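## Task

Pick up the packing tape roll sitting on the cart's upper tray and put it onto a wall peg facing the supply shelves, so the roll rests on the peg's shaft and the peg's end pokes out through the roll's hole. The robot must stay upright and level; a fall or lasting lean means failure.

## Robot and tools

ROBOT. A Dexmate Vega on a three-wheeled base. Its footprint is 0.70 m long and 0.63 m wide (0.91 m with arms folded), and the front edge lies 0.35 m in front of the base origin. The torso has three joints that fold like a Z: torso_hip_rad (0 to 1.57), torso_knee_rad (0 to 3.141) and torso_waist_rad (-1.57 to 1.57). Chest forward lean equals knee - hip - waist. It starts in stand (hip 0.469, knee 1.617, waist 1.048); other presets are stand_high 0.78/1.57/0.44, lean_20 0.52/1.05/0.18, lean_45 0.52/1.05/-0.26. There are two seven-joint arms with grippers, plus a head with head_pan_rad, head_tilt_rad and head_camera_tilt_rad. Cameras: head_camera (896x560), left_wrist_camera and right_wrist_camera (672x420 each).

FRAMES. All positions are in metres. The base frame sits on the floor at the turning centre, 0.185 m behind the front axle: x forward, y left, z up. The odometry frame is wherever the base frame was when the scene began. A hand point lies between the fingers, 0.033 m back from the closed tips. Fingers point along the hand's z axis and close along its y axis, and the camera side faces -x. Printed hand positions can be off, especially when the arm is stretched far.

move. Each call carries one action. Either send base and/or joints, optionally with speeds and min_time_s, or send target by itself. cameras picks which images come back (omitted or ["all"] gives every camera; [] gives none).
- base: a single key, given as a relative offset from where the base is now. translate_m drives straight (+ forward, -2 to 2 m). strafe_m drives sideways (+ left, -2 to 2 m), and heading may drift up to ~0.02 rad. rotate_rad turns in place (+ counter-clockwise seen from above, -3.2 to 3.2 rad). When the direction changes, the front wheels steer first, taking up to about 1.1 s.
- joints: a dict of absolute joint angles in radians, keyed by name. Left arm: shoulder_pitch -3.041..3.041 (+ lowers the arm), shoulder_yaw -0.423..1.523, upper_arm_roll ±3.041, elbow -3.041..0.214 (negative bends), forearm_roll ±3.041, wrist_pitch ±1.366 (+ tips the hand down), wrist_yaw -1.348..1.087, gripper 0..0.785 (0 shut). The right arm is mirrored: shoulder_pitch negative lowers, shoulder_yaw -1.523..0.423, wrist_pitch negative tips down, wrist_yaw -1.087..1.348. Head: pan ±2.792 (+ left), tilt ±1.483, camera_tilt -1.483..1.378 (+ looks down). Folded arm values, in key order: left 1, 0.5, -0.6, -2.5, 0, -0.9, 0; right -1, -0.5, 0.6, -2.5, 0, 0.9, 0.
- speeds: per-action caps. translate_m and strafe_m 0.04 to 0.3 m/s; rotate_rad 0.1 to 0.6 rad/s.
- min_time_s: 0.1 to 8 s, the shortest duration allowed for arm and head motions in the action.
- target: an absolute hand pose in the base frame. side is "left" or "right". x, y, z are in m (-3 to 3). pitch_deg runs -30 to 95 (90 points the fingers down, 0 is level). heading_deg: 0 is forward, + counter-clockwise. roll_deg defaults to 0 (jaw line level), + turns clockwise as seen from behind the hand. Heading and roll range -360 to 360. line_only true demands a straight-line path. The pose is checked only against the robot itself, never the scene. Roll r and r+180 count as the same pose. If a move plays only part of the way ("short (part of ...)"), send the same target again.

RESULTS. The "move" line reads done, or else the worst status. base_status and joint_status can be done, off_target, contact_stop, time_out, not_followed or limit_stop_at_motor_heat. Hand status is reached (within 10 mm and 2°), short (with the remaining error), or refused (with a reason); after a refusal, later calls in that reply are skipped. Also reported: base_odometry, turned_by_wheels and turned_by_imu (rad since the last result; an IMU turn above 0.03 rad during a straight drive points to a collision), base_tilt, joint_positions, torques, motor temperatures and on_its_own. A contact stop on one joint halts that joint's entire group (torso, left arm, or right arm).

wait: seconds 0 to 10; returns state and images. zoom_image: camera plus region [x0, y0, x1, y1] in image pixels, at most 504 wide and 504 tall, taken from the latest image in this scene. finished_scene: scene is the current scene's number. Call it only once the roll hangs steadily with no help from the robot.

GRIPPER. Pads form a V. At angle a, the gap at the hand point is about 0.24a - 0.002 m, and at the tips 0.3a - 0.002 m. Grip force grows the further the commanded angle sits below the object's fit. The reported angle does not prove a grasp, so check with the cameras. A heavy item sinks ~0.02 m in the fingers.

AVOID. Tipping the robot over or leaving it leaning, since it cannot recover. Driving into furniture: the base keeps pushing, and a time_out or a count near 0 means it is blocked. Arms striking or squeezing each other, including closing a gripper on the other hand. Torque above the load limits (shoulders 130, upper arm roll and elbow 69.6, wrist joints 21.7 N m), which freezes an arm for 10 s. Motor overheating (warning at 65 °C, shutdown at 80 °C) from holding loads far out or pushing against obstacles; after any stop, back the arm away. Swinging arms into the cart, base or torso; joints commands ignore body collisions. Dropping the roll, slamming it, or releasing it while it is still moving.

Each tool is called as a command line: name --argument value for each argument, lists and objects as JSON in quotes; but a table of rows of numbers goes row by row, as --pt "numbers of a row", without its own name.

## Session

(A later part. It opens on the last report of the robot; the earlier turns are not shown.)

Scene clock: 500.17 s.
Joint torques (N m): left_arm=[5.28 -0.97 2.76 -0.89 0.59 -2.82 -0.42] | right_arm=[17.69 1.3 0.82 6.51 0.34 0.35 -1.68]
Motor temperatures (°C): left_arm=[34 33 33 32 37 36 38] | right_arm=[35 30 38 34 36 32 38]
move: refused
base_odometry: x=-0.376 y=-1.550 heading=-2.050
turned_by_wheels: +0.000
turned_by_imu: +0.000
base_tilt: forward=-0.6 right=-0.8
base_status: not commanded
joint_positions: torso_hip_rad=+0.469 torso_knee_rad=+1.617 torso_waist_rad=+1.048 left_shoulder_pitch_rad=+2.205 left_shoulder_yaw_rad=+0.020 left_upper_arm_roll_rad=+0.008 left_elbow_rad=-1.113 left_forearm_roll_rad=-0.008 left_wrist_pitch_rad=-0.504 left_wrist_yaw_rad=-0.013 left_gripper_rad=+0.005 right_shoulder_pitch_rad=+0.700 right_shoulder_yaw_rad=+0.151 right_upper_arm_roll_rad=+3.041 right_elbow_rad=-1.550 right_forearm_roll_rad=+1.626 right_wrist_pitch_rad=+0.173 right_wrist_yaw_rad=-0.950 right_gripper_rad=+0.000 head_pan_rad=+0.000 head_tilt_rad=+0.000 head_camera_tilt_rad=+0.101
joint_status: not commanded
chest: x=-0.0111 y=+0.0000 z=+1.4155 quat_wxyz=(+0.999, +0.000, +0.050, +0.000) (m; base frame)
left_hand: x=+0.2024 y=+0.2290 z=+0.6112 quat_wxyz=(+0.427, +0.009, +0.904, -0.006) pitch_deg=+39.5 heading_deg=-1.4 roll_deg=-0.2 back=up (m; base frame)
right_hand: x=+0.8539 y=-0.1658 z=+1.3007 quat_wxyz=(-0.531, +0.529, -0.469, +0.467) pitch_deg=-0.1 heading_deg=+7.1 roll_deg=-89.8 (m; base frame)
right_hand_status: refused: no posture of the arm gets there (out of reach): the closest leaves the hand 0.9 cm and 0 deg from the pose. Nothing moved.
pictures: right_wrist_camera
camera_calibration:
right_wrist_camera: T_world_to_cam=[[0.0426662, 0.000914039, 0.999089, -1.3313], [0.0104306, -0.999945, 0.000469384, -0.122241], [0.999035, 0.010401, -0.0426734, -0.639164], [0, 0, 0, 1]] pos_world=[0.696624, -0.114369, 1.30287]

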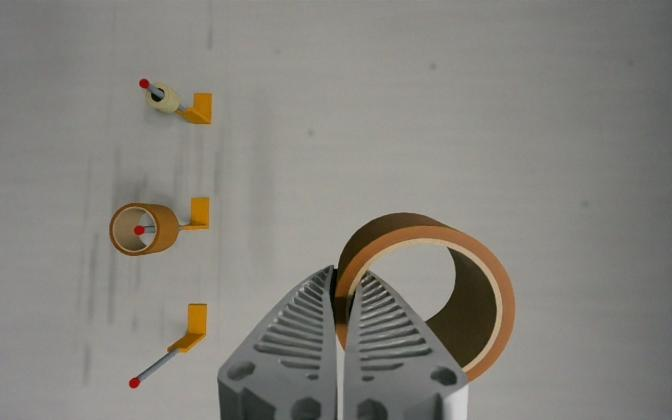

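move --target '{"side":"right","x":0.68,"y":-0.235,"z":0.89,"pitch_deg":0,"heading_deg":0,"roll_deg":-90,"line_only":true}' --cameras '["right_wrist_camera"]'

Scene clock: 503.90 s.
Joint torques (N m): left_arm=[6.33 -2 0.57 -1.85 -0.07 -1.13 0.14] | right_arm=[15.52 1.4 0.74 7.09 0.27 0.14 -1.59]
Motor temperatures (°C): left_arm=[34 33 33 32 37 36 38] | right_arm=[35 30 38 34 36 32 38]
move: refused
base_odometry: x=-0.376 y=-1.550 heading=-2.050
turned_by_wheels: +0.000
turned_by_imu: +0.000
base_tilt: forward=-0.5 right=-0.8
base_status: not commanded
joint_positions: torso_hip_rad=+0.469 torso_knee_rad=+1.617 torso_waist_rad=+1.048 left_shoulder_pitch_rad=+2.205 left_shoulder_yaw_rad=+0.020 left_upper_arm_roll_rad=+0.008 left_elbow_rad=-1.113 left_forearm_roll_rad=-0.008 left_wrist_pitch_rad=-0.504 left_wrist_yaw_rad=-0.013 left_gripper_rad=+0.005 right_shoulder_pitch_rad=+0.700 right_shoulder_yaw_rad=+0.151 right_upper_arm_roll_rad=+3.041 right_elbow_rad=-1.550 right_forearm_roll_rad=+1.626 right_wrist_pitch_rad=+0.173 right_wrist_yaw_rad=-0.950 right_gripper_rad=+0.000 head_pan_rad=+0.000 head_tilt_rad=+0.000 head_camera_tilt_rad=+0.101
joint_status: not commanded
chest: x=-0.0111 y=+0.0000 z=+1.4155 quat_wxyz=(+0.999, +0.000, +0.050, +0.000) (m; base frame)
left_hand: x=+0.2024 y=+0.2290 z=+0.6112 quat_wxyz=(+0.427, +0.009, +0.904, -0.006) pitch_deg=+39.5 heading_deg=-1.4 roll_deg=-0.2 back=up (m; base frame)
right_hand: x=+0.8539 y=-0.1658 z=+1.3007 quat_wxyz=(-0.531, +0.529, -0.469, +0.467) pitch_deg=-0.1 heading_deg=+7.1 roll_deg=-89.8 (m; base frame)
right_hand_status: refused: you asked line_only, and the move would not run on a straight line (a long move) but on a checked arc of 8.5 s: over the whole arc the hand travels 1.06 m to end 0.45 m from its start, up to 0.25 m off the straight line; right_forearm_roll_rad turns most, 2.59 rad; on the way or at its end the hand turns up to 180 deg from its attitude at the start. Nothing moved.
pictures: right_wrist_camera
camera_calibration:
right_wrist_camera: T_world_to_cam=[[0.0426662, 0.000914039, 0.999089, -1.3313], [0.0104306, -0.999945, 0.000469384, -0.122241], [0.999035, 0.010401, -0.0426734, -0.639164], [0, 0, 0, 1]] pos_world=[0.696624, -0.114369, 1.30287]

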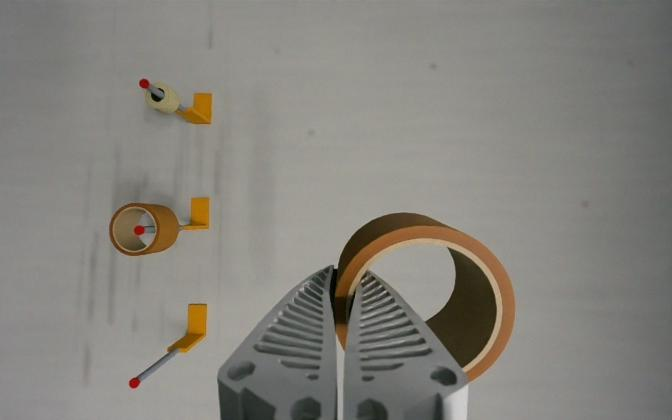

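move --joints '{"torso_hip_rad":0.1,"torso_knee_rad":0.95,"torso_waist_rad":0.75}' --cameras '["head_camera","right_wrist_camera"]'

Scene clock: 518.90 s.
Joint torques (N m): left_arm=[8.57 0.64 0.01 -2.86 -0.05 -1.98 0.52] | right_arm=[17.7 0.45 1.28 5.64 0.18 -0.48 -1.73]
Motor temperatures (°C): left_arm=[34 33 33 32 37 36 38] | right_arm=[35 30 38 34 36 32 38]
move: done
base_odometry: x=-0.376 y=-1.550 heading=-2.050
turned_by_wheels: +0.000
turned_by_imu: -0.001
base_tilt: forward=-0.7 right=-0.8
base_status: not commanded
joint_positions: torso_hip_rad=+0.100 torso_knee_rad=+0.950 torso_waist_rad=+0.750 left_shoulder_pitch_rad=+2.205 left_shoulder_yaw_rad=+0.020 left_upper_arm_roll_rad=+0.008 left_elbow_rad=-1.113 left_forearm_roll_rad=-0.008 left_wrist_pitch_rad=-0.504 left_wrist_yaw_rad=-0.013 left_gripper_rad=+0.005 right_shoulder_pitch_rad=+0.700 right_shoulder_yaw_rad=+0.151 right_upper_arm_roll_rad=+3.041 right_elbow_rad=-1.550 right_forearm_roll_rad=+1.626 right_wrist_pitch_rad=+0.173 right_wrist_yaw_rad=-0.950 right_gripper_rad=+0.000 head_pan_rad=+0.000 head_tilt_rad=+0.000 head_camera_tilt_rad=+0.101
joint_status: all done
chest: x=-0.0589 y=+0.0000 z=+1.2435 quat_wxyz=(+0.999, +0.000, +0.050, +0.000) (m; base frame)
left_hand: x=+0.1547 y=+0.2290 z=+0.4392 quat_wxyz=(+0.427, +0.009, +0.904, -0.006) pitch_deg=+39.4 heading_deg=-1.4 roll_deg=-0.2 back=up (m; base frame)
right_hand: x=+0.8061 y=-0.1658 z=+1.1288 quat_wxyz=(-0.532, +0.529, -0.469, +0.467) pitch_deg=-0.1 heading_deg=+7.1 roll_deg=-89.8 (m; base frame)
pictures: head_camera, right_wrist_camera
camera_calibration:
head_camera: T_world_to_cam=[[-0.0159869, -0.999248, 0.035339, -0.0244845], [-0.233875, -0.030626, -0.971784, 1.28129], [0.972135, -0.0238007, -0.233209, 0.391517], [0, 0, 0, 1]] pos_world=[-0.0813358, 0.0240932, 1.33731]
right_wrist_camera: T_world_to_cam=[[0.0425664, 0.000913342, 0.999093, -1.15746], [0.0104305, -0.999945, 0.000469729, -0.121662], [0.999039, 0.0104011, -0.0425736, -0.598862], [0, 0, 0, 1]] pos_world=[0.648824, -0.114369, 1.13097]

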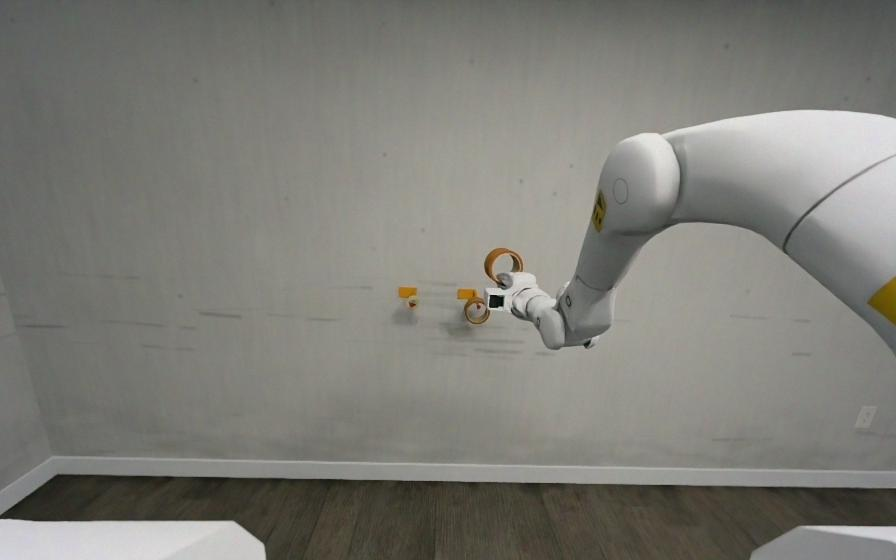

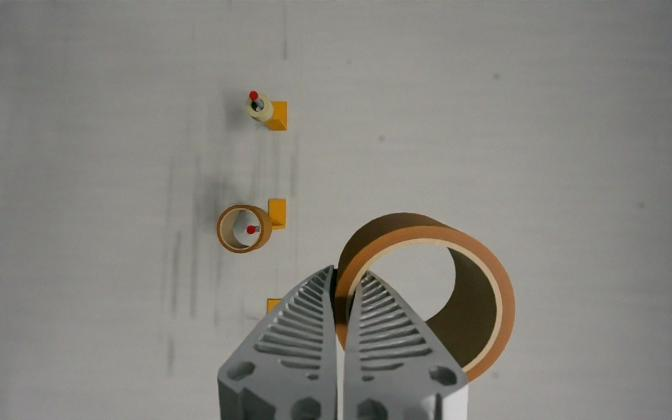

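move --target '{"side":"right","x":0.74,"y":-0.21,"z":0.875,"pitch_deg":0,"heading_deg":0,"roll_deg":-90,"line_only":true}' --cameras '["right_wrist_camera"]'

Scene clock: 524.93 s.
Joint torques (N m): left_arm=[7.05 1.47 0.79 -3.02 0.17 -1.64 0.54] | right_arm=[18.82 1.39 1.54 6.28 0.14 0.53 -1.82]
Motor temperatures (°C): left_arm=[33 33 33 32 37 36 38] | right_arm=[35 30 38 34 36 32 38]
move: refused
base_odometry: x=-0.376 y=-1.550 heading=-2.050
turned_by_wheels: +0.000
turned_by_imu: +0.000
base_tilt: forward=-0.6 right=-0.8
base_status: not commanded
joint_positions: torso_hip_rad=+0.100 torso_knee_rad=+0.950 torso_waist_rad=+0.750 left_shoulder_pitch_rad=+2.205 left_shoulder_yaw_rad=+0.020 left_upper_arm_roll_rad=+0.008 left_elbow_rad=-1.113 left_forearm_roll_rad=-0.008 left_wrist_pitch_rad=-0.504 left_wrist_yaw_rad=-0.013 left_gripper_rad=+0.005 right_shoulder_pitch_rad=+0.700 right_shoulder_yaw_rad=+0.151 right_upper_arm_roll_rad=+3.041 right_elbow_rad=-1.550 right_forearm_roll_rad=+1.626 right_wrist_pitch_rad=+0.173 right_wrist_yaw_rad=-0.950 right_gripper_rad=+0.000 head_pan_rad=+0.000 head_tilt_rad=+0.000 head_camera_tilt_rad=+0.101
joint_status: not commanded
chest: x=-0.0589 y=+0.0000 z=+1.2435 quat_wxyz=(+0.999, +0.000, +0.050, +0.000) (m; base frame)
left_hand: x=+0.1547 y=+0.2290 z=+0.4392 quat_wxyz=(+0.427, +0.009, +0.904, -0.006) pitch_deg=+39.4 heading_deg=-1.4 roll_deg=-0.2 back=up (m; base frame)
right_hand: x=+0.8061 y=-0.1658 z=+1.1287 quat_wxyz=(-0.532, +0.529, -0.469, +0.467) pitch_deg=-0.1 heading_deg=+7.1 roll_deg=-89.8 (m; base frame)
right_hand_status: refused: you asked line_only, and the move would not run on a straight line (no straight line was possible) but on a checked arc of 9.1 s: over the whole arc the hand travels 1.49 m to end 0.27 m from its start, up to 0.60 m off the straight line; right_upper_arm_roll_rad turns most, 2.78 rad; on the way or at its end the hand turns up to 180 deg from its attitude at the start. Nothing moved.
pictures: right_wrist_camera
camera_calibration:
right_wrist_camera: T_world_to_cam=[[0.0425664, 0.000913342, 0.999093, -1.15746], [0.0104305, -0.999945, 0.000469729, -0.121662], [0.999039, 0.0104011, -0.0425736, -0.598862], [0, 0, 0, 1]] pos_world=[0.648824, -0.114369, 1.13097]

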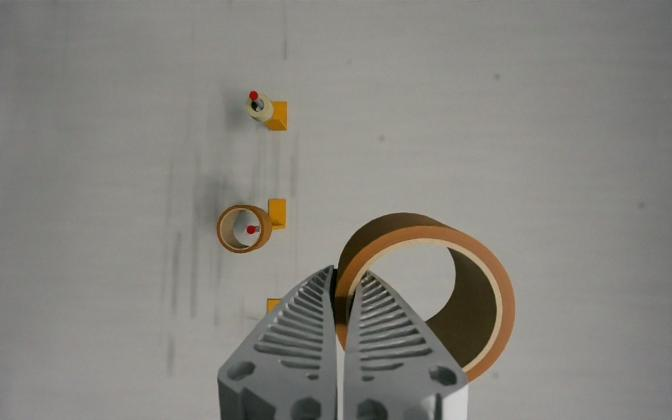

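move --joints '{"right_shoulder_pitch_rad":0.0,"right_elbow_rad":-0.85}' --cameras '["right_wrist_camera"]'

Scene clock: 532.87 s.
Joint torques (N m): left_arm=[6.55 1.31 0.29 -3.32 0.42 -1.64 -0.12] | right_arm=[18.48 3.53 1.78 5.76 0.27 0.57 -1.8]
Motor temperatures (°C): left_arm=[33 33 33 32 37 36 38] | right_arm=[35 30 38 35 36 32 38]
move: done
base_odometry: x=-0.376 y=-1.550 heading=-2.050
turned_by_wheels: +0.000
turned_by_imu: -0.001
base_tilt: forward=-0.7 right=-0.8
base_status: not commanded
joint_positions: torso_hip_rad=+0.100 torso_knee_rad=+0.950 torso_waist_rad=+0.750 left_shoulder_pitch_rad=+2.205 left_shoulder_yaw_rad=+0.020 left_upper_arm_roll_rad=+0.008 left_elbow_rad=-1.113 left_forearm_roll_rad=-0.008 left_wrist_pitch_rad=-0.504 left_wrist_yaw_rad=-0.013 left_gripper_rad=+0.005 right_shoulder_pitch_rad=+0.005 right_shoulder_yaw_rad=+0.151 right_upper_arm_roll_rad=+3.041 right_elbow_rad=-0.854 right_forearm_roll_rad=+1.626 right_wrist_pitch_rad=+0.173 right_wrist_yaw_rad=-0.950 right_gripper_rad=+0.000 head_pan_rad=+0.000 head_tilt_rad=+0.000 head_camera_tilt_rad=+0.101
joint_status: all done
chest: x=-0.0589 y=+0.0000 z=+1.2435 quat_wxyz=(+0.999, +0.000, +0.050, +0.000) (m; base frame)
left_hand: x=+0.1547 y=+0.2290 z=+0.4392 quat_wxyz=(+0.427, +0.009, +0.904, -0.006) pitch_deg=+39.4 heading_deg=-1.4 roll_deg=-0.2 back=up (m; base frame)
right_hand: x=+0.8134 y=-0.0931 z=+0.9102 quat_wxyz=(-0.571, +0.530, -0.465, +0.420) pitch_deg=-0.3 heading_deg=+12.4 roll_deg=-85.1 (m; base frame)
pictures: right_wrist_camera
camera_calibration:
right_wrist_camera: T_world_to_cam=[[0.0565514, -0.0763087, 0.995479, -0.954787], [0.101859, -0.991431, -0.0817849, -0.0477233], [0.99319, 0.106023, -0.0482941, -0.597364], [0, 0, 0, 1]] pos_world=[0.652152, -0.0568385, 0.917719]

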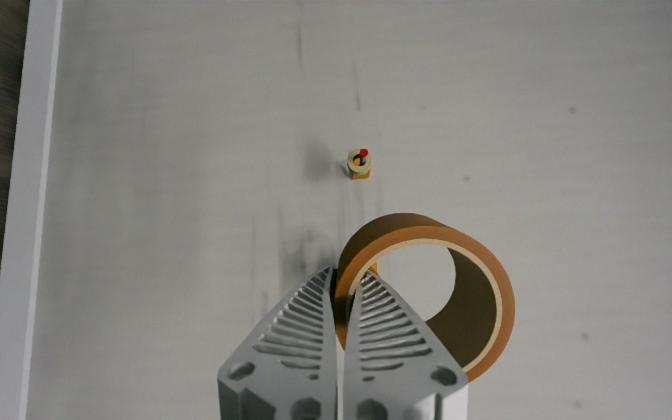

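move --joints '{"right_shoulder_yaw_rad":-0.06,"right_shoulder_pitch_rad":-0.08,"right_elbow_rad":-0.77}' --cameras '["right_wrist_camera"]'

move --target '{"side":"right","x":0.80,"y":-0.26,"z":0.877,"pitch_deg":0,"heading_deg":0,"roll_deg":-90,"line_only":true}' --cameras '["head_camera","right_wrist_camera"]'

Scene clock: 541.13 s.
Joint torques (N m): left_arm=[5.8 0 -0.29 -2.47 0.14 -1.42 -0.06] | right_arm=[18.59 -0.08 2.23 5.95 0.16 -0.4 -1.62]
Motor temperatures (°C): left_arm=[33 33 33 32 37 36 38] | right_arm=[35 30 38 35 36 32 38]
move: done
base_odometry: x=-0.376 y=-1.550 heading=-2.050
turned_by_wheels: +0.000
turned_by_imu: +0.000
base_tilt: forward=-0.6 right=-0.7
base_status: not commanded
joint_positions: torso_hip_rad=+0.100 torso_knee_rad=+0.950 torso_waist_rad=+0.750 left_shoulder_pitch_rad=+2.205 left_shoulder_yaw_rad=+0.020 left_upper_arm_roll_rad=+0.008 left_elbow_rad=-1.113 left_forearm_roll_rad=-0.008 left_wrist_pitch_rad=-0.504 left_wrist_yaw_rad=-0.013 left_gripper_rad=+0.005 right_shoulder_pitch_rad=-0.078 right_shoulder_yaw_rad=-0.056 right_upper_arm_roll_rad=+3.041 right_elbow_rad=-0.772 right_forearm_roll_rad=+1.626 right_wrist_pitch_rad=+0.173 right_wrist_yaw_rad=-0.950 right_gripper_rad=+0.000 head_pan_rad=+0.000 head_tilt_rad=+0.000 head_camera_tilt_rad=+0.101
joint_status: all done
chest: x=-0.0589 y=+0.0000 z=+1.2435 quat_wxyz=(+0.999, +0.000, +0.050, +0.000) (m; base frame)
left_hand: x=+0.1547 y=+0.2290 z=+0.4392 quat_wxyz=(+0.427, +0.009, +0.904, -0.006) pitch_deg=+39.4 heading_deg=-1.4 roll_deg=-0.2 back=up (m; base frame)
right_hand: x=+0.8148 y=-0.2687 z=+0.8838 quat_wxyz=(-0.521, +0.488, -0.510, +0.480) pitch_deg=-0.1 heading_deg=+1.1 roll_deg=-86.4 (m; base frame)
pictures: right_wrist_camera
camera_calibration:
right_wrist_camera: T_world_to_cam=[[0.0428816, -0.0629511, 0.997095, -0.928626], [-0.0946549, -0.99378, -0.058671, -0.0850574], [0.994586, -0.0918641, -0.0485735, -0.635486], [0, 0, 0, 1]] pos_world=[0.663816, -0.201365, 0.89007]

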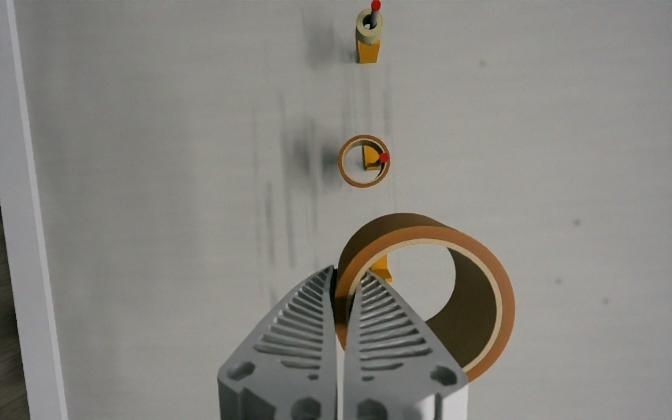

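Scene clock: 542.97 s.
Joint torques (N m): left_arm=[6.42 -1.56 1.96 -3.11 0.01 -1.68 0.05] | right_arm=[36.35 3.97 -4.72 4.43 0.66 0.38 -1.64]
Motor temperatures (°C): left_arm=[33 33 33 32 37 36 38] | right_arm=[35 30 38 34 36 32 38]
move: done
base_odometry: x=-0.376 y=-1.550 heading=-2.050
turned_by_wheels: +0.000
turned_by_imu: +0.000
base_tilt: forward=-0.6 right=-0.7
base_status: not commanded
joint_positions: torso_hip_rad=+0.100 torso_knee_rad=+0.950 torso_waist_rad=+0.750 left_shoulder_pitch_rad=+2.205 left_shoulder_yaw_rad=+0.020 left_upper_arm_roll_rad=+0.008 left_elbow_rad=-1.113 left_forearm_roll_rad=-0.008 left_wrist_pitch_rad=-0.504 left_wrist_yaw_rad=-0.013 left_gripper_rad=+0.005 right_shoulder_pitch_rad=-0.041 right_shoulder_yaw_rad=-0.011 right_upper_arm_roll_rad=+3.035 right_elbow_rad=-0.888 right_forearm_roll_rad=+1.631 right_wrist_pitch_rad=+0.092 right_wrist_yaw_rad=-1.026 right_gripper_rad=+0.000 head_pan_rad=+0.000 head_tilt_rad=+0.000 head_camera_tilt_rad=+0.101
joint_status: not commanded
chest: x=-0.0589 y=+0.0000 z=+1.2435 quat_wxyz=(+0.999, +0.000, +0.050, +0.000) (m; base frame)
left_hand: x=+0.1547 y=+0.2290 z=+0.4392 quat_wxyz=(+0.427, +0.009, +0.904, -0.006) pitch_deg=+39.4 heading_deg=-1.4 roll_deg=-0.2 back=up (m; base frame)
right_hand: x=+0.8003 y=-0.2603 z=+0.8767 quat_wxyz=(-0.501, +0.500, -0.501, +0.499) pitch_deg=+0.0 heading_deg=+0.0 roll_deg=-89.8 (m; base frame)
right_hand_status: reached (straight line, planned for 0.7 s): 1 mm and 0.2 deg off.
pictures: head_camera, right_wrist_camera
camera_calibration:
head_camera: T_world_to_cam=[[-0.0159863, -0.999247, 0.0353413, -0.0244876], [-0.233875, -0.0306283, -0.971784, 1.28129], [0.972135, -0.0238007, -0.233209, 0.391517], [0, 0, 0, 1]] pos_world=[-0.0813358, 0.0240931, 1.33731]
right_wrist_camera: T_world_to_cam=[[0.0447992, -0.00324048, 0.998991, -0.908156], [-0.113358, -0.993552, 0.00186065, -0.116438], [0.992544, -0.113327, -0.0448777, -0.62778], [0, 0, 0, 1]] pos_world=[0.650585, -0.189774, 0.879283]

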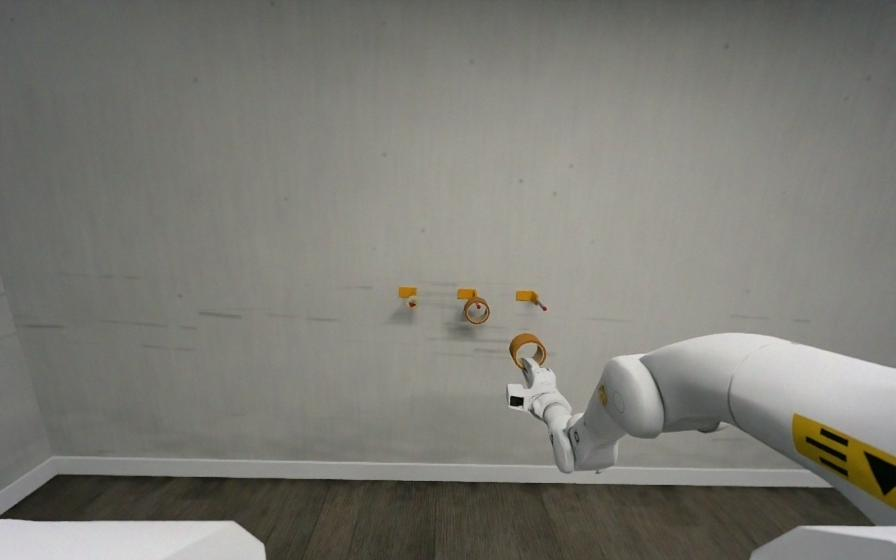

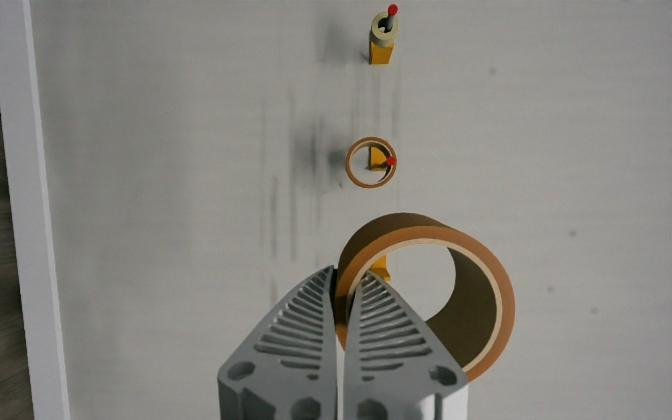

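move --base '{"strafe_m":-0.125}' --speeds '{"strafe_m":0.12}' --cameras '["head_camera","right_wrist_camera"]'

zoom_image --camera "head_camera" --region '[440, 260, 600, 400]'

zoom_image --camera "right_wrist_camera" --region '[300, 100, 520, 400]'

Scene clock: 555.40 s.
Joint torques (N m): left_arm=[7.01 -0.18 1.84 -3.56 0.14 -1.82 -0.59] | right_arm=[37.03 1.13 -4.16 5.13 0.43 -0.15 -1.83]
Motor temperatures (°C): left_arm=[33 33 33 32 37 36 38] | right_arm=[36 30 38 34 36 32 38]
move: done
base_odometry: x=-0.486 y=-1.492 heading=-2.052
turned_by_wheels: -0.002
turned_by_imu: -0.003
base_tilt: forward=-0.6 right=-0.8
base_status: done
joint_positions: torso_hip_rad=+0.100 torso_knee_rad=+0.950 torso_waist_rad=+0.750 left_shoulder_pitch_rad=+2.205 left_shoulder_yaw_rad=+0.020 left_upper_arm_roll_rad=+0.008 left_elbow_rad=-1.113 left_forearm_roll_rad=-0.008 left_wrist_pitch_rad=-0.504 left_wrist_yaw_rad=-0.013 left_gripper_rad=+0.005 right_shoulder_pitch_rad=-0.040 right_shoulder_yaw_rad=-0.009 right_upper_arm_roll_rad=+3.035 right_elbow_rad=-0.892 right_forearm_roll_rad=+1.631 right_wrist_pitch_rad=+0.089 right_wrist_yaw_rad=-1.028 right_gripper_rad=+0.000 head_pan_rad=+0.000 head_tilt_rad=+0.000 head_camera_tilt_rad=+0.101
joint_status: not commanded
chest: x=-0.0589 y=+0.0000 z=+1.2434 quat_wxyz=(+0.999, +0.000, +0.050, +0.000) (m; base frame)
left_hand: x=+0.1547 y=+0.2290 z=+0.4392 quat_wxyz=(+0.427, +0.009, +0.904, -0.006) pitch_deg=+39.4 heading_deg=-1.4 roll_deg=-0.2 back=up (m; base frame)
right_hand: x=+0.7998 y=-0.2600 z=+0.8765 quat_wxyz=(-0.500, +0.500, -0.500, +0.500) pitch_deg=+0.0 heading_deg=+0.0 roll_deg=-90.0 (m; base frame)
pictures: head_camera, right_wrist_camera
camera_calibration:
head_camera: T_world_to_cam=[[-0.0159863, -0.999247, 0.0353413, -0.0244876], [-0.233875, -0.0306283, -0.971784, 1.28129], [0.972135, -0.0238007, -0.233209, 0.391517], [0, 0, 0, 1]] pos_world=[-0.0813358, 0.0240931, 1.33731]
right_wrist_camera: T_world_to_cam=[[0.044878, -0.000854301, 0.998992, -0.907338], [-0.113842, -0.99349, 0.00426456, -0.11788], [0.992485, -0.113919, -0.0446831, -0.6275], [0, 0, 0, 1]] pos_world=[0.650084, -0.189372, 0.878887]

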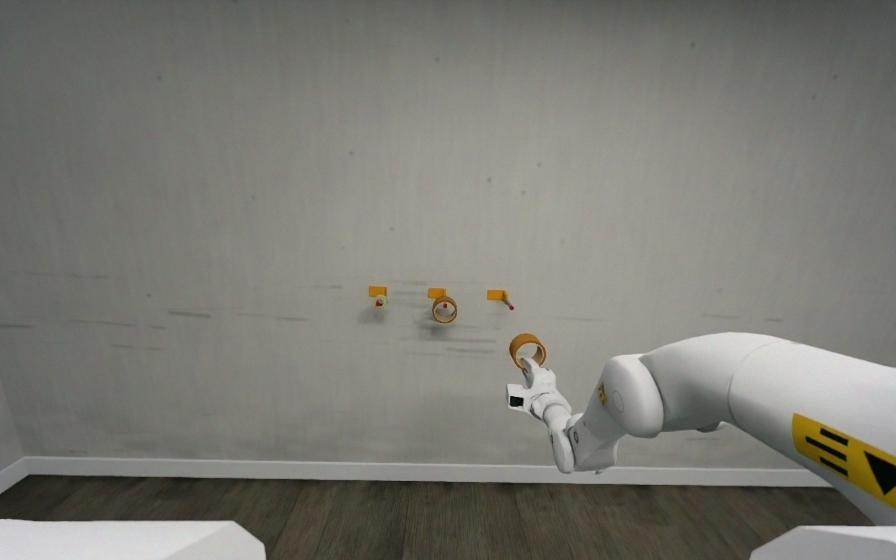

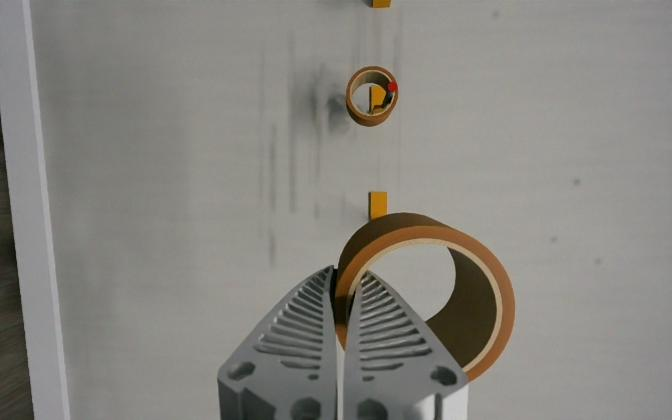

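Scaled by 3.150 from the camera's 896x560 image, which has a finer 960x600 frame.

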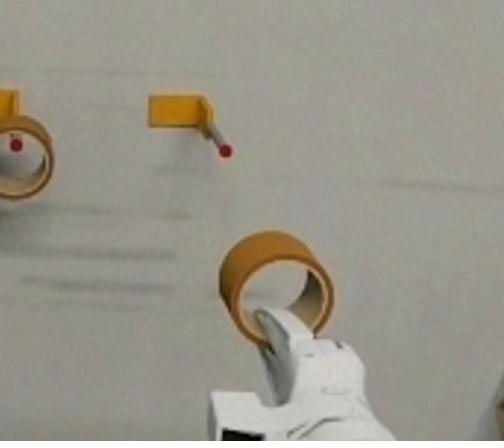

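Scaled by 1.680 from the camera's 672x420 image, which has a finer 960x600 frame.

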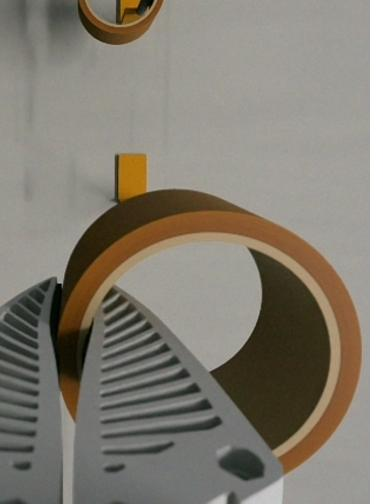

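move --target '{"side":"right","x":0.80,"y":-0.276,"z":0.877,"pitch_deg":0,"heading_deg":0,"roll_deg":-90,"line_only":true}' --cameras '[]'

move --base '{"translate_m":0.2}' --speeds '{"translate_m":0.12}' --cameras '["head_camera","right_wrist_camera"]'

zoom_image --camera "head_camera" --region '[440, 260, 600, 400]'

zoom_image --camera "right_wrist_camera" --region '[300, 100, 520, 400]'

Scene clock: 584.80 s.
Joint torques (N m): left_arm=[7.91 2 -0.87 -3.66 0.21 -2.77 0.4] | right_arm=[18.12 -0.94 -4.36 6.45 0.18 1.35 -1.44]
Motor temperatures (°C): left_arm=[33 33 33 32 37 36 38] | right_arm=[37 30 38 34 36 32 38]
move: done
base_odometry: x=-0.486 y=-1.492 heading=-2.052
turned_by_wheels: +0.000
turned_by_imu: +0.000
base_tilt: forward=-0.7 right=-0.8
base_status: not commanded
joint_positions: torso_hip_rad=+0.100 torso_knee_rad=+0.950 torso_waist_rad=+0.750 left_shoulder_pitch_rad=+2.205 left_shoulder_yaw_rad=+0.020 left_upper_arm_roll_rad=+0.008 left_elbow_rad=-1.113 left_forearm_roll_rad=-0.008 left_wrist_pitch_rad=-0.504 left_wrist_yaw_rad=-0.013 left_gripper_rad=+0.005 right_shoulder_pitch_rad=-0.044 right_shoulder_yaw_rad=-0.032 right_upper_arm_roll_rad=+3.024 right_elbow_rad=-0.881 right_forearm_roll_rad=+1.622 right_wrist_pitch_rad=+0.112 right_wrist_yaw_rad=-1.024 right_gripper_rad=+0.000 head_pan_rad=+0.000 head_tilt_rad=+0.000 head_camera_tilt_rad=+0.101
joint_status: not commanded
chest: x=-0.0589 y=+0.0000 z=+1.2434 quat_wxyz=(+0.999, +0.000, +0.050, +0.000) (m; base frame)
left_hand: x=+0.1547 y=+0.2290 z=+0.4392 quat_wxyz=(+0.427, +0.009, +0.904, -0.006) pitch_deg=+39.4 heading_deg=-1.4 roll_deg=-0.2 back=up (m; base frame)
right_hand: x=+0.8001 y=-0.2734 z=+0.8770 quat_wxyz=(-0.500, +0.500, -0.500, +0.500) pitch_deg=+0.0 heading_deg=+0.0 roll_deg=-90.0 (m; base frame)
right_hand_status: reached (straight line, planned for 0.3 s): 3 mm and 0.0 deg off.
pictures: none
No camera images: "cameras" was empty.

Scene clock: 587.90 s.
Joint torques (N m): left_arm=[8.11 2.77 0.66 -3.84 0.37 -1.73 0.14] | right_arm=[16.65 -1.45 -4.7 5.41 0.05 0.05 -1.45]
Motor temperatures (°C): left_arm=[33 33 33 32 37 36 38] | right_arm=[37 30 38 34 36 32 38]
move: done
base_odometry: x=-0.579 y=-1.669 heading=-2.051
turned_by_wheels: +0.002
turned_by_imu: +0.002
base_tilt: forward=-0.6 right=-0.9
base_status: done
joint_positions: torso_hip_rad=+0.100 torso_knee_rad=+0.950 torso_waist_rad=+0.750 left_shoulder_pitch_rad=+2.205 left_shoulder_yaw_rad=+0.020 left_upper_arm_roll_rad=+0.008 left_elbow_rad=-1.113 left_forearm_roll_rad=-0.008 left_wrist_pitch_rad=-0.504 left_wrist_yaw_rad=-0.013 left_gripper_rad=+0.005 right_shoulder_pitch_rad=-0.045 right_shoulder_yaw_rad=-0.036 right_upper_arm_roll_rad=+3.022 right_elbow_rad=-0.879 right_forearm_roll_rad=+1.620 right_wrist_pitch_rad=+0.116 right_wrist_yaw_rad=-1.023 right_gripper_rad=+0.000 head_pan_rad=+0.000 head_tilt_rad=+0.000 head_camera_tilt_rad=+0.101
joint_status: not commanded
chest: x=-0.0588 y=+0.0000 z=+1.2434 quat_wxyz=(+0.999, +0.000, +0.050, +0.000) (m; base frame)
left_hand: x=+0.1547 y=+0.2290 z=+0.4392 quat_wxyz=(+0.427, +0.009, +0.904, -0.006) pitch_deg=+39.4 heading_deg=-1.4 roll_deg=-0.2 back=up (m; base frame)
right_hand: x=+0.8001 y=-0.2759 z=+0.8770 quat_wxyz=(-0.500, +0.500, -0.500, +0.500) pitch_deg=+0.0 heading_deg=+0.0 roll_deg=-90.0 (m; base frame)
pictures: head_camera, right_wrist_camera
camera_calibration:
head_camera: T_world_to_cam=[[-0.015982, -0.999247, 0.0353432, -0.0244882], [-0.233969, -0.0306289, -0.971761, 1.28128], [0.972113, -0.0237999, -0.233304, 0.391545], [0, 0, 0, 1]] pos_world=[-0.081237, 0.0240931, 1.33731]
right_wrist_camera: T_world_to_cam=[[0.0442711, -0.000887577, 0.999019, -0.907397], [-0.113849, -0.993489, 0.00416252, -0.13355], [0.992511, -0.113922, -0.0440839, -0.630136], [0, 0, 0, 1]] pos_world=[0.650384, -0.205272, 0.879284]

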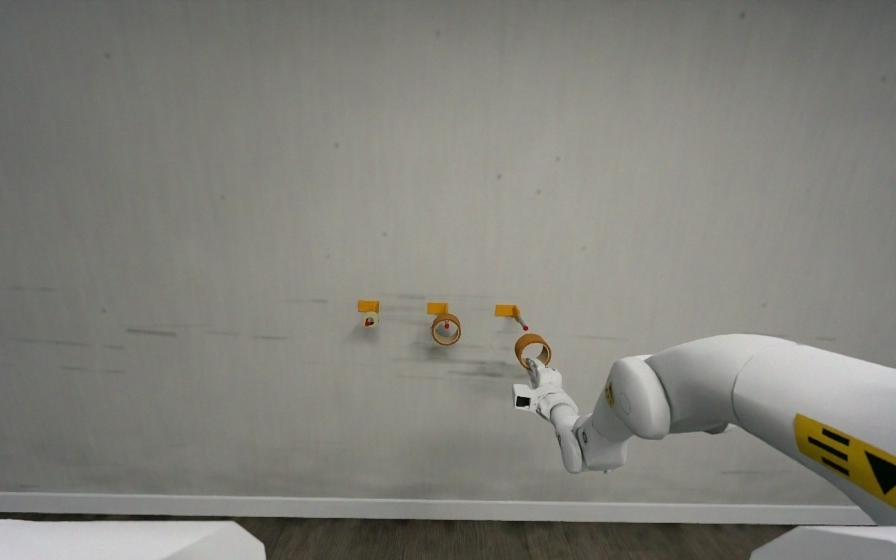

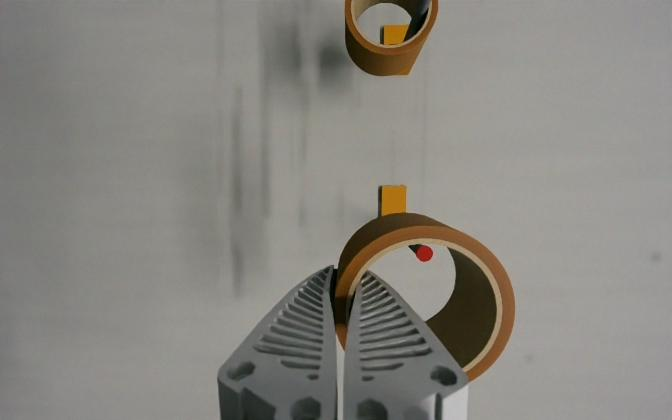

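Scaled by 3.150 from the camera's 896x560 image, which has a finer 960x600 frame.

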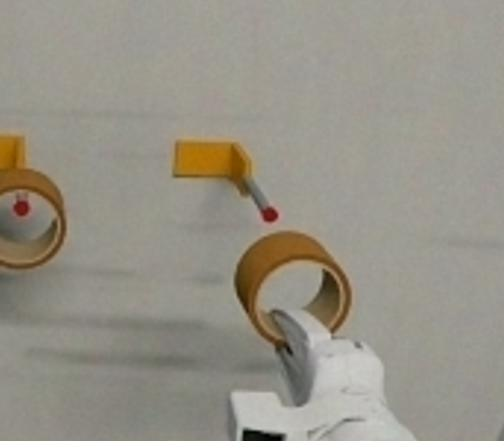

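Scaled by 1.680 from the camera's 672x420 image, which has a finer 960x600 frame.

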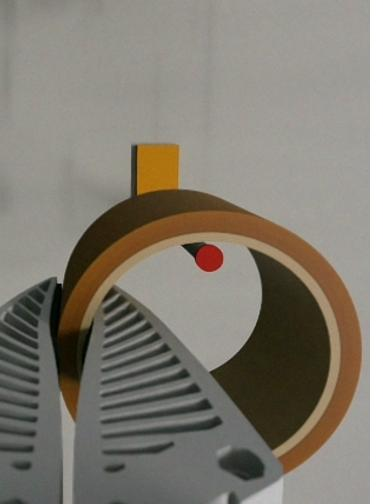

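move --target '{"side":"right","x":0.80,"y":-0.279,"z":0.895,"pitch_deg":0,"heading_deg":0,"roll_deg":-90,"line_only":true}' --cameras '[]'

move --base '{"translate_m":0.04}' --speeds '{"translate_m":0.06}' --cameras '["head_camera","right_wrist_camera"]'

zoom_image --camera "head_camera" --region '[480, 270, 580, 370]'

zoom_image --camera "right_wrist_camera" --region '[300, 100, 520, 400]'

Scene clock: 619.13 s.
Joint torques (N m): left_arm=[6.67 2.31 2.23 -2.22 0.02 -1.46 0.19] | right_arm=[35.93 2.57 -4.01 3.25 0.22 0.08 -1.84]
Motor temperatures (°C): left_arm=[33 33 33 31 36 36 38] | right_arm=[36 30 38 34 36 32 38]
move: done
base_odometry: x=-0.579 y=-1.669 heading=-2.051
turned_by_wheels: +0.000
turned_by_imu: +0.000
base_tilt: forward=-0.7 right=-0.8
base_status: not commanded
joint_positions: torso_hip_rad=+0.100 torso_knee_rad=+0.950 torso_waist_rad=+0.750 left_shoulder_pitch_rad=+2.205 left_shoulder_yaw_rad=+0.020 left_upper_arm_roll_rad=+0.008 left_elbow_rad=-1.113 left_forearm_roll_rad=-0.008 left_wrist_pitch_rad=-0.504 left_wrist_yaw_rad=-0.013 left_gripper_rad=+0.005 right_shoulder_pitch_rad=+0.025 right_shoulder_yaw_rad=-0.036 right_upper_arm_roll_rad=+3.016 right_elbow_rad=-0.973 right_forearm_roll_rad=+1.612 right_wrist_pitch_rad=+0.124 right_wrist_yaw_rad=-1.047 right_gripper_rad=+0.000 head_pan_rad=+0.000 head_tilt_rad=+0.000 head_camera_tilt_rad=+0.101
joint_status: not commanded
chest: x=-0.0588 y=+0.0000 z=+1.2434 quat_wxyz=(+0.999, +0.000, +0.050, +0.000) (m; base frame)
left_hand: x=+0.1547 y=+0.2290 z=+0.4392 quat_wxyz=(+0.427, +0.009, +0.904, -0.006) pitch_deg=+39.4 heading_deg=-1.4 roll_deg=-0.2 back=up (m; base frame)
right_hand: x=+0.7999 y=-0.2789 z=+0.8938 quat_wxyz=(-0.500, +0.500, -0.500, +0.500) pitch_deg=+0.0 heading_deg=+0.0 roll_deg=-90.0 (m; base frame)
right_hand_status: reached (straight line, planned for 0.6 s): 1 mm and 0.0 deg off.
pictures: none
No camera images: "cameras" was empty.

Scene clock: 620.33 s.
Joint torques (N m): left_arm=[8.39 1.26 -1.18 -2.43 0.09 -1.25 -0.09] | right_arm=[37.08 1.77 -5 3.11 0.01 0.96 -1.63]
Motor temperatures (°C): left_arm=[33 33 33 31 36 36 38] | right_arm=[36 30 38 34 36 32 38]
move: done
base_odometry: x=-0.598 y=-1.705 heading=-2.049
turned_by_wheels: +0.002
turned_by_imu: +0.001
base_tilt: forward=-0.6 right=-0.8
base_status: done
joint_positions: torso_hip_rad=+0.100 torso_knee_rad=+0.950 torso_waist_rad=+0.750 left_shoulder_pitch_rad=+2.205 left_shoulder_yaw_rad=+0.020 left_upper_arm_roll_rad=+0.008 left_elbow_rad=-1.113 left_forearm_roll_rad=-0.008 left_wrist_pitch_rad=-0.504 left_wrist_yaw_rad=-0.013 left_gripper_rad=+0.005 right_shoulder_pitch_rad=+0.028 right_shoulder_yaw_rad=-0.036 right_upper_arm_roll_rad=+3.016 right_elbow_rad=-0.977 right_forearm_roll_rad=+1.612 right_wrist_pitch_rad=+0.125 right_wrist_yaw_rad=-1.048 right_gripper_rad=+0.000 head_pan_rad=+0.000 head_tilt_rad=+0.000 head_camera_tilt_rad=+0.101
joint_status: not commanded
chest: x=-0.0588 y=+0.0000 z=+1.2434 quat_wxyz=(+0.999, +0.000, +0.050, +0.000) (m; base frame)
left_hand: x=+0.1547 y=+0.2290 z=+0.4392 quat_wxyz=(+0.427, +0.009, +0.904, -0.006) pitch_deg=+39.4 heading_deg=-1.4 roll_deg=-0.2 back=up (m; base frame)
right_hand: x=+0.7998 y=-0.2790 z=+0.8945 quat_wxyz=(-0.500, +0.500, -0.500, +0.500) pitch_deg=+0.0 heading_deg=+0.0 roll_deg=-90.0 (m; base frame)
pictures: head_camera, right_wrist_camera
camera_calibration:
head_camera: T_world_to_cam=[[-0.015982, -0.999247, 0.0353432, -0.0244882], [-0.233969, -0.0306289, -0.971761, 1.28128], [0.972113, -0.0237999, -0.233304, 0.391545], [0, 0, 0, 1]] pos_world=[-0.081237, 0.0240931, 1.33731]
right_wrist_camera: T_world_to_cam=[[0.0447823, -0.000851838, 0.998996, -0.925181], [-0.113953, -0.993477, 0.00426107, -0.136743], [0.992476, -0.11403, -0.0445872, -0.629067], [0, 0, 0, 1]] pos_world=[0.650184, -0.208371, 0.896787]

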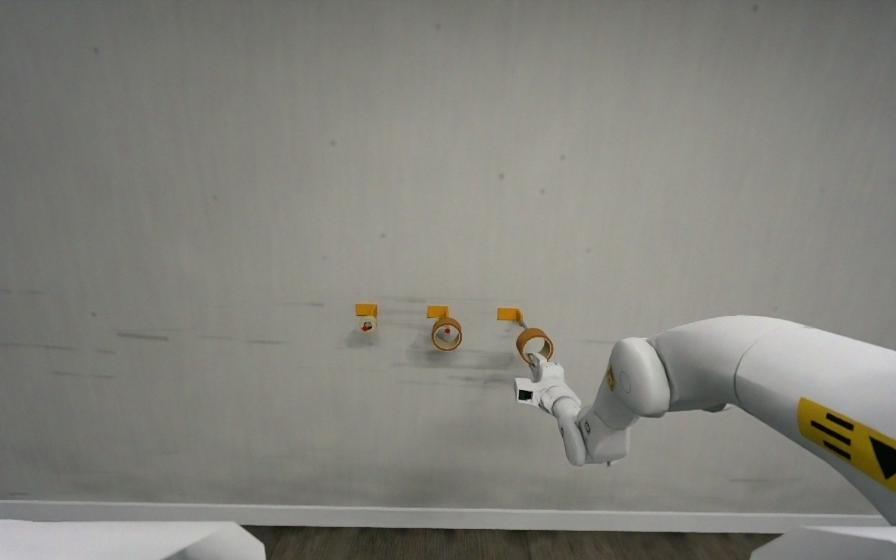

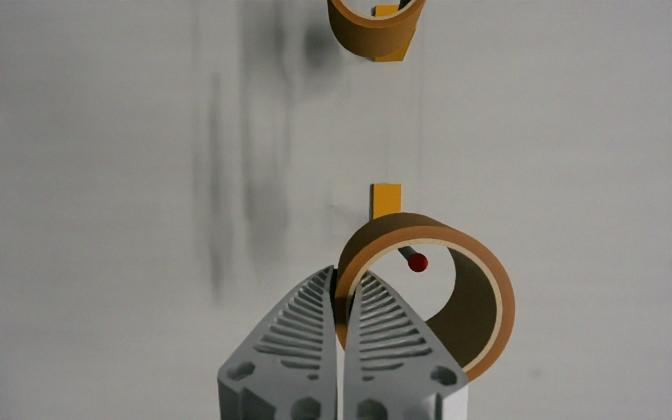

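Scaled by 5.040 from the camera's 896x560 image, which has a finer 960x600 frame.

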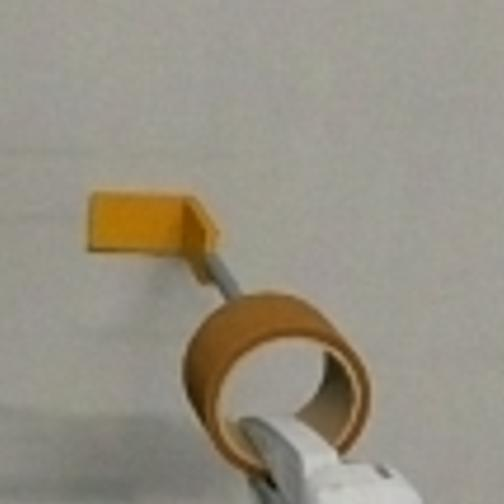

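Scaled by 1.680 from the camera's 672x420 image, which has a finer 960x600 frame.

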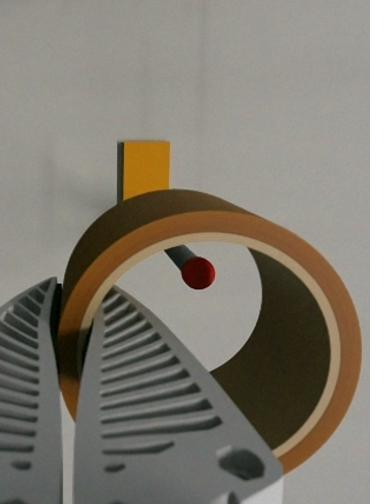

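move --base '{"translate_m":0.06}' --speeds '{"translate_m":0.06}' --cameras '["head_camera","right_wrist_camera"]'

zoom_image --camera "head_camera" --region '[480, 290, 580, 390]'

zoom_image --camera "right_wrist_camera" --region '[300, 100, 520, 400]'

Scene clock: 629.83 s.
Joint torques (N m): left_arm=[7.17 1.9 1.07 -2.92 0.1 -1.29 0.1] | right_arm=[36.53 1.66 -4.39 4.08 0.15 0.13 -1.77]
Motor temperatures (°C): left_arm=[33 33 33 31 36 36 38] | right_arm=[37 30 38 34 36 32 38]
move: done
base_odometry: x=-0.626 y=-1.758 heading=-2.047
turned_by_wheels: +0.002
turned_by_imu: +0.001
base_tilt: forward=-0.5 right=-0.9
base_status: done
joint_positions: torso_hip_rad=+0.100 torso_knee_rad=+0.950 torso_waist_rad=+0.750 left_shoulder_pitch_rad=+2.205 left_shoulder_yaw_rad=+0.020 left_upper_arm_roll_rad=+0.008 left_elbow_rad=-1.113 left_forearm_roll_rad=-0.008 left_wrist_pitch_rad=-0.504 left_wrist_yaw_rad=-0.013 left_gripper_rad=+0.005 right_shoulder_pitch_rad=+0.028 right_shoulder_yaw_rad=-0.036 right_upper_arm_roll_rad=+3.016 right_elbow_rad=-0.977 right_forearm_roll_rad=+1.612 right_wrist_pitch_rad=+0.125 right_wrist_yaw_rad=-1.048 right_gripper_rad=+0.000 head_pan_rad=+0.000 head_tilt_rad=+0.000 head_camera_tilt_rad=+0.101
joint_status: not commanded
chest: x=-0.0588 y=+0.0000 z=+1.2434 quat_wxyz=(+0.999, +0.000, +0.050, +0.000) (m; base frame)
left_hand: x=+0.1547 y=+0.2290 z=+0.4391 quat_wxyz=(+0.427, +0.009, +0.904, -0.006) pitch_deg=+39.5 heading_deg=-1.4 roll_deg=-0.2 back=up (m; base frame)
right_hand: x=+0.7998 y=-0.2790 z=+0.8945 quat_wxyz=(-0.500, +0.500, -0.500, +0.500) pitch_deg=+0.0 heading_deg=+0.0 roll_deg=-90.0 (m; base frame)
pictures: head_camera, right_wrist_camera
camera_calibration:
head_camera: T_world_to_cam=[[-0.015982, -0.999247, 0.0353432, -0.0244882], [-0.233969, -0.0306289, -0.971761, 1.28128], [0.972113, -0.0237999, -0.233304, 0.391545], [0, 0, 0, 1]] pos_world=[-0.081237, 0.0240931, 1.33731]
right_wrist_camera: T_world_to_cam=[[0.0447783, -0.000846913, 0.998997, -0.925278], [-0.113941, -0.993478, 0.00426498, -0.136755], [0.992478, -0.114018, -0.0445827, -0.629065], [0, 0, 0, 1]] pos_world=[0.650184, -0.208372, 0.896887]

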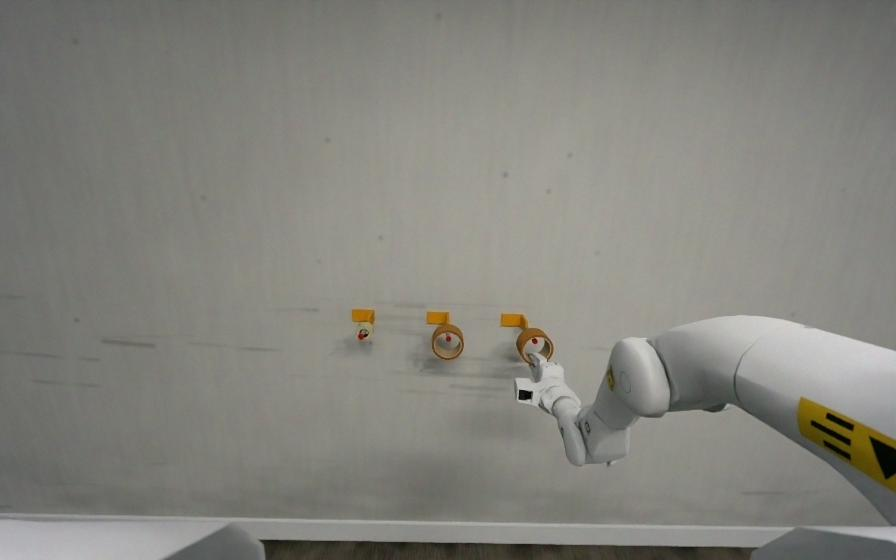

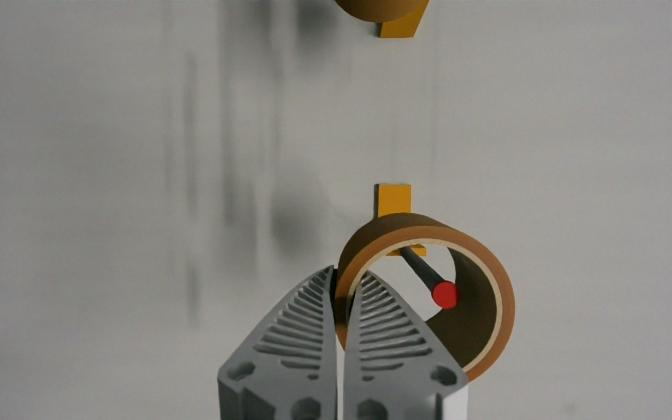

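Scaled by 5.040 from the camera's 896x560 image, which has a finer 960x600 frame.

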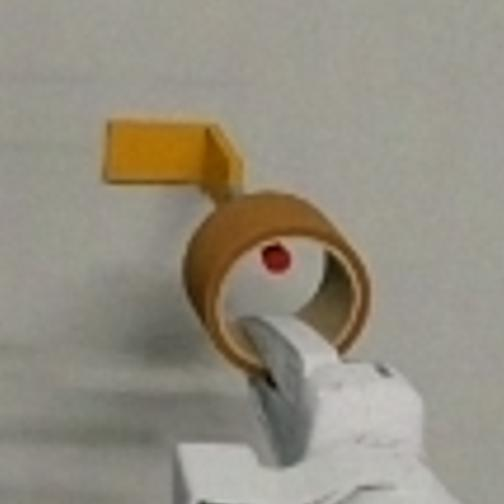

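Scaled by 1.680 from the camera's 672x420 image, which has a finer 960x600 frame.

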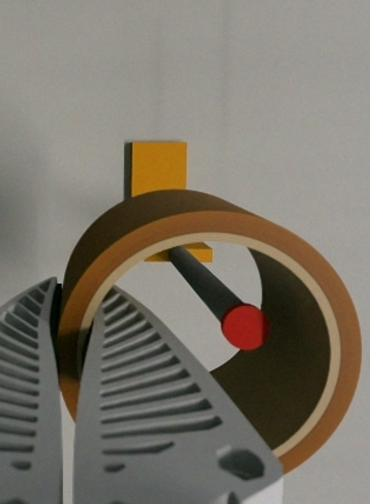

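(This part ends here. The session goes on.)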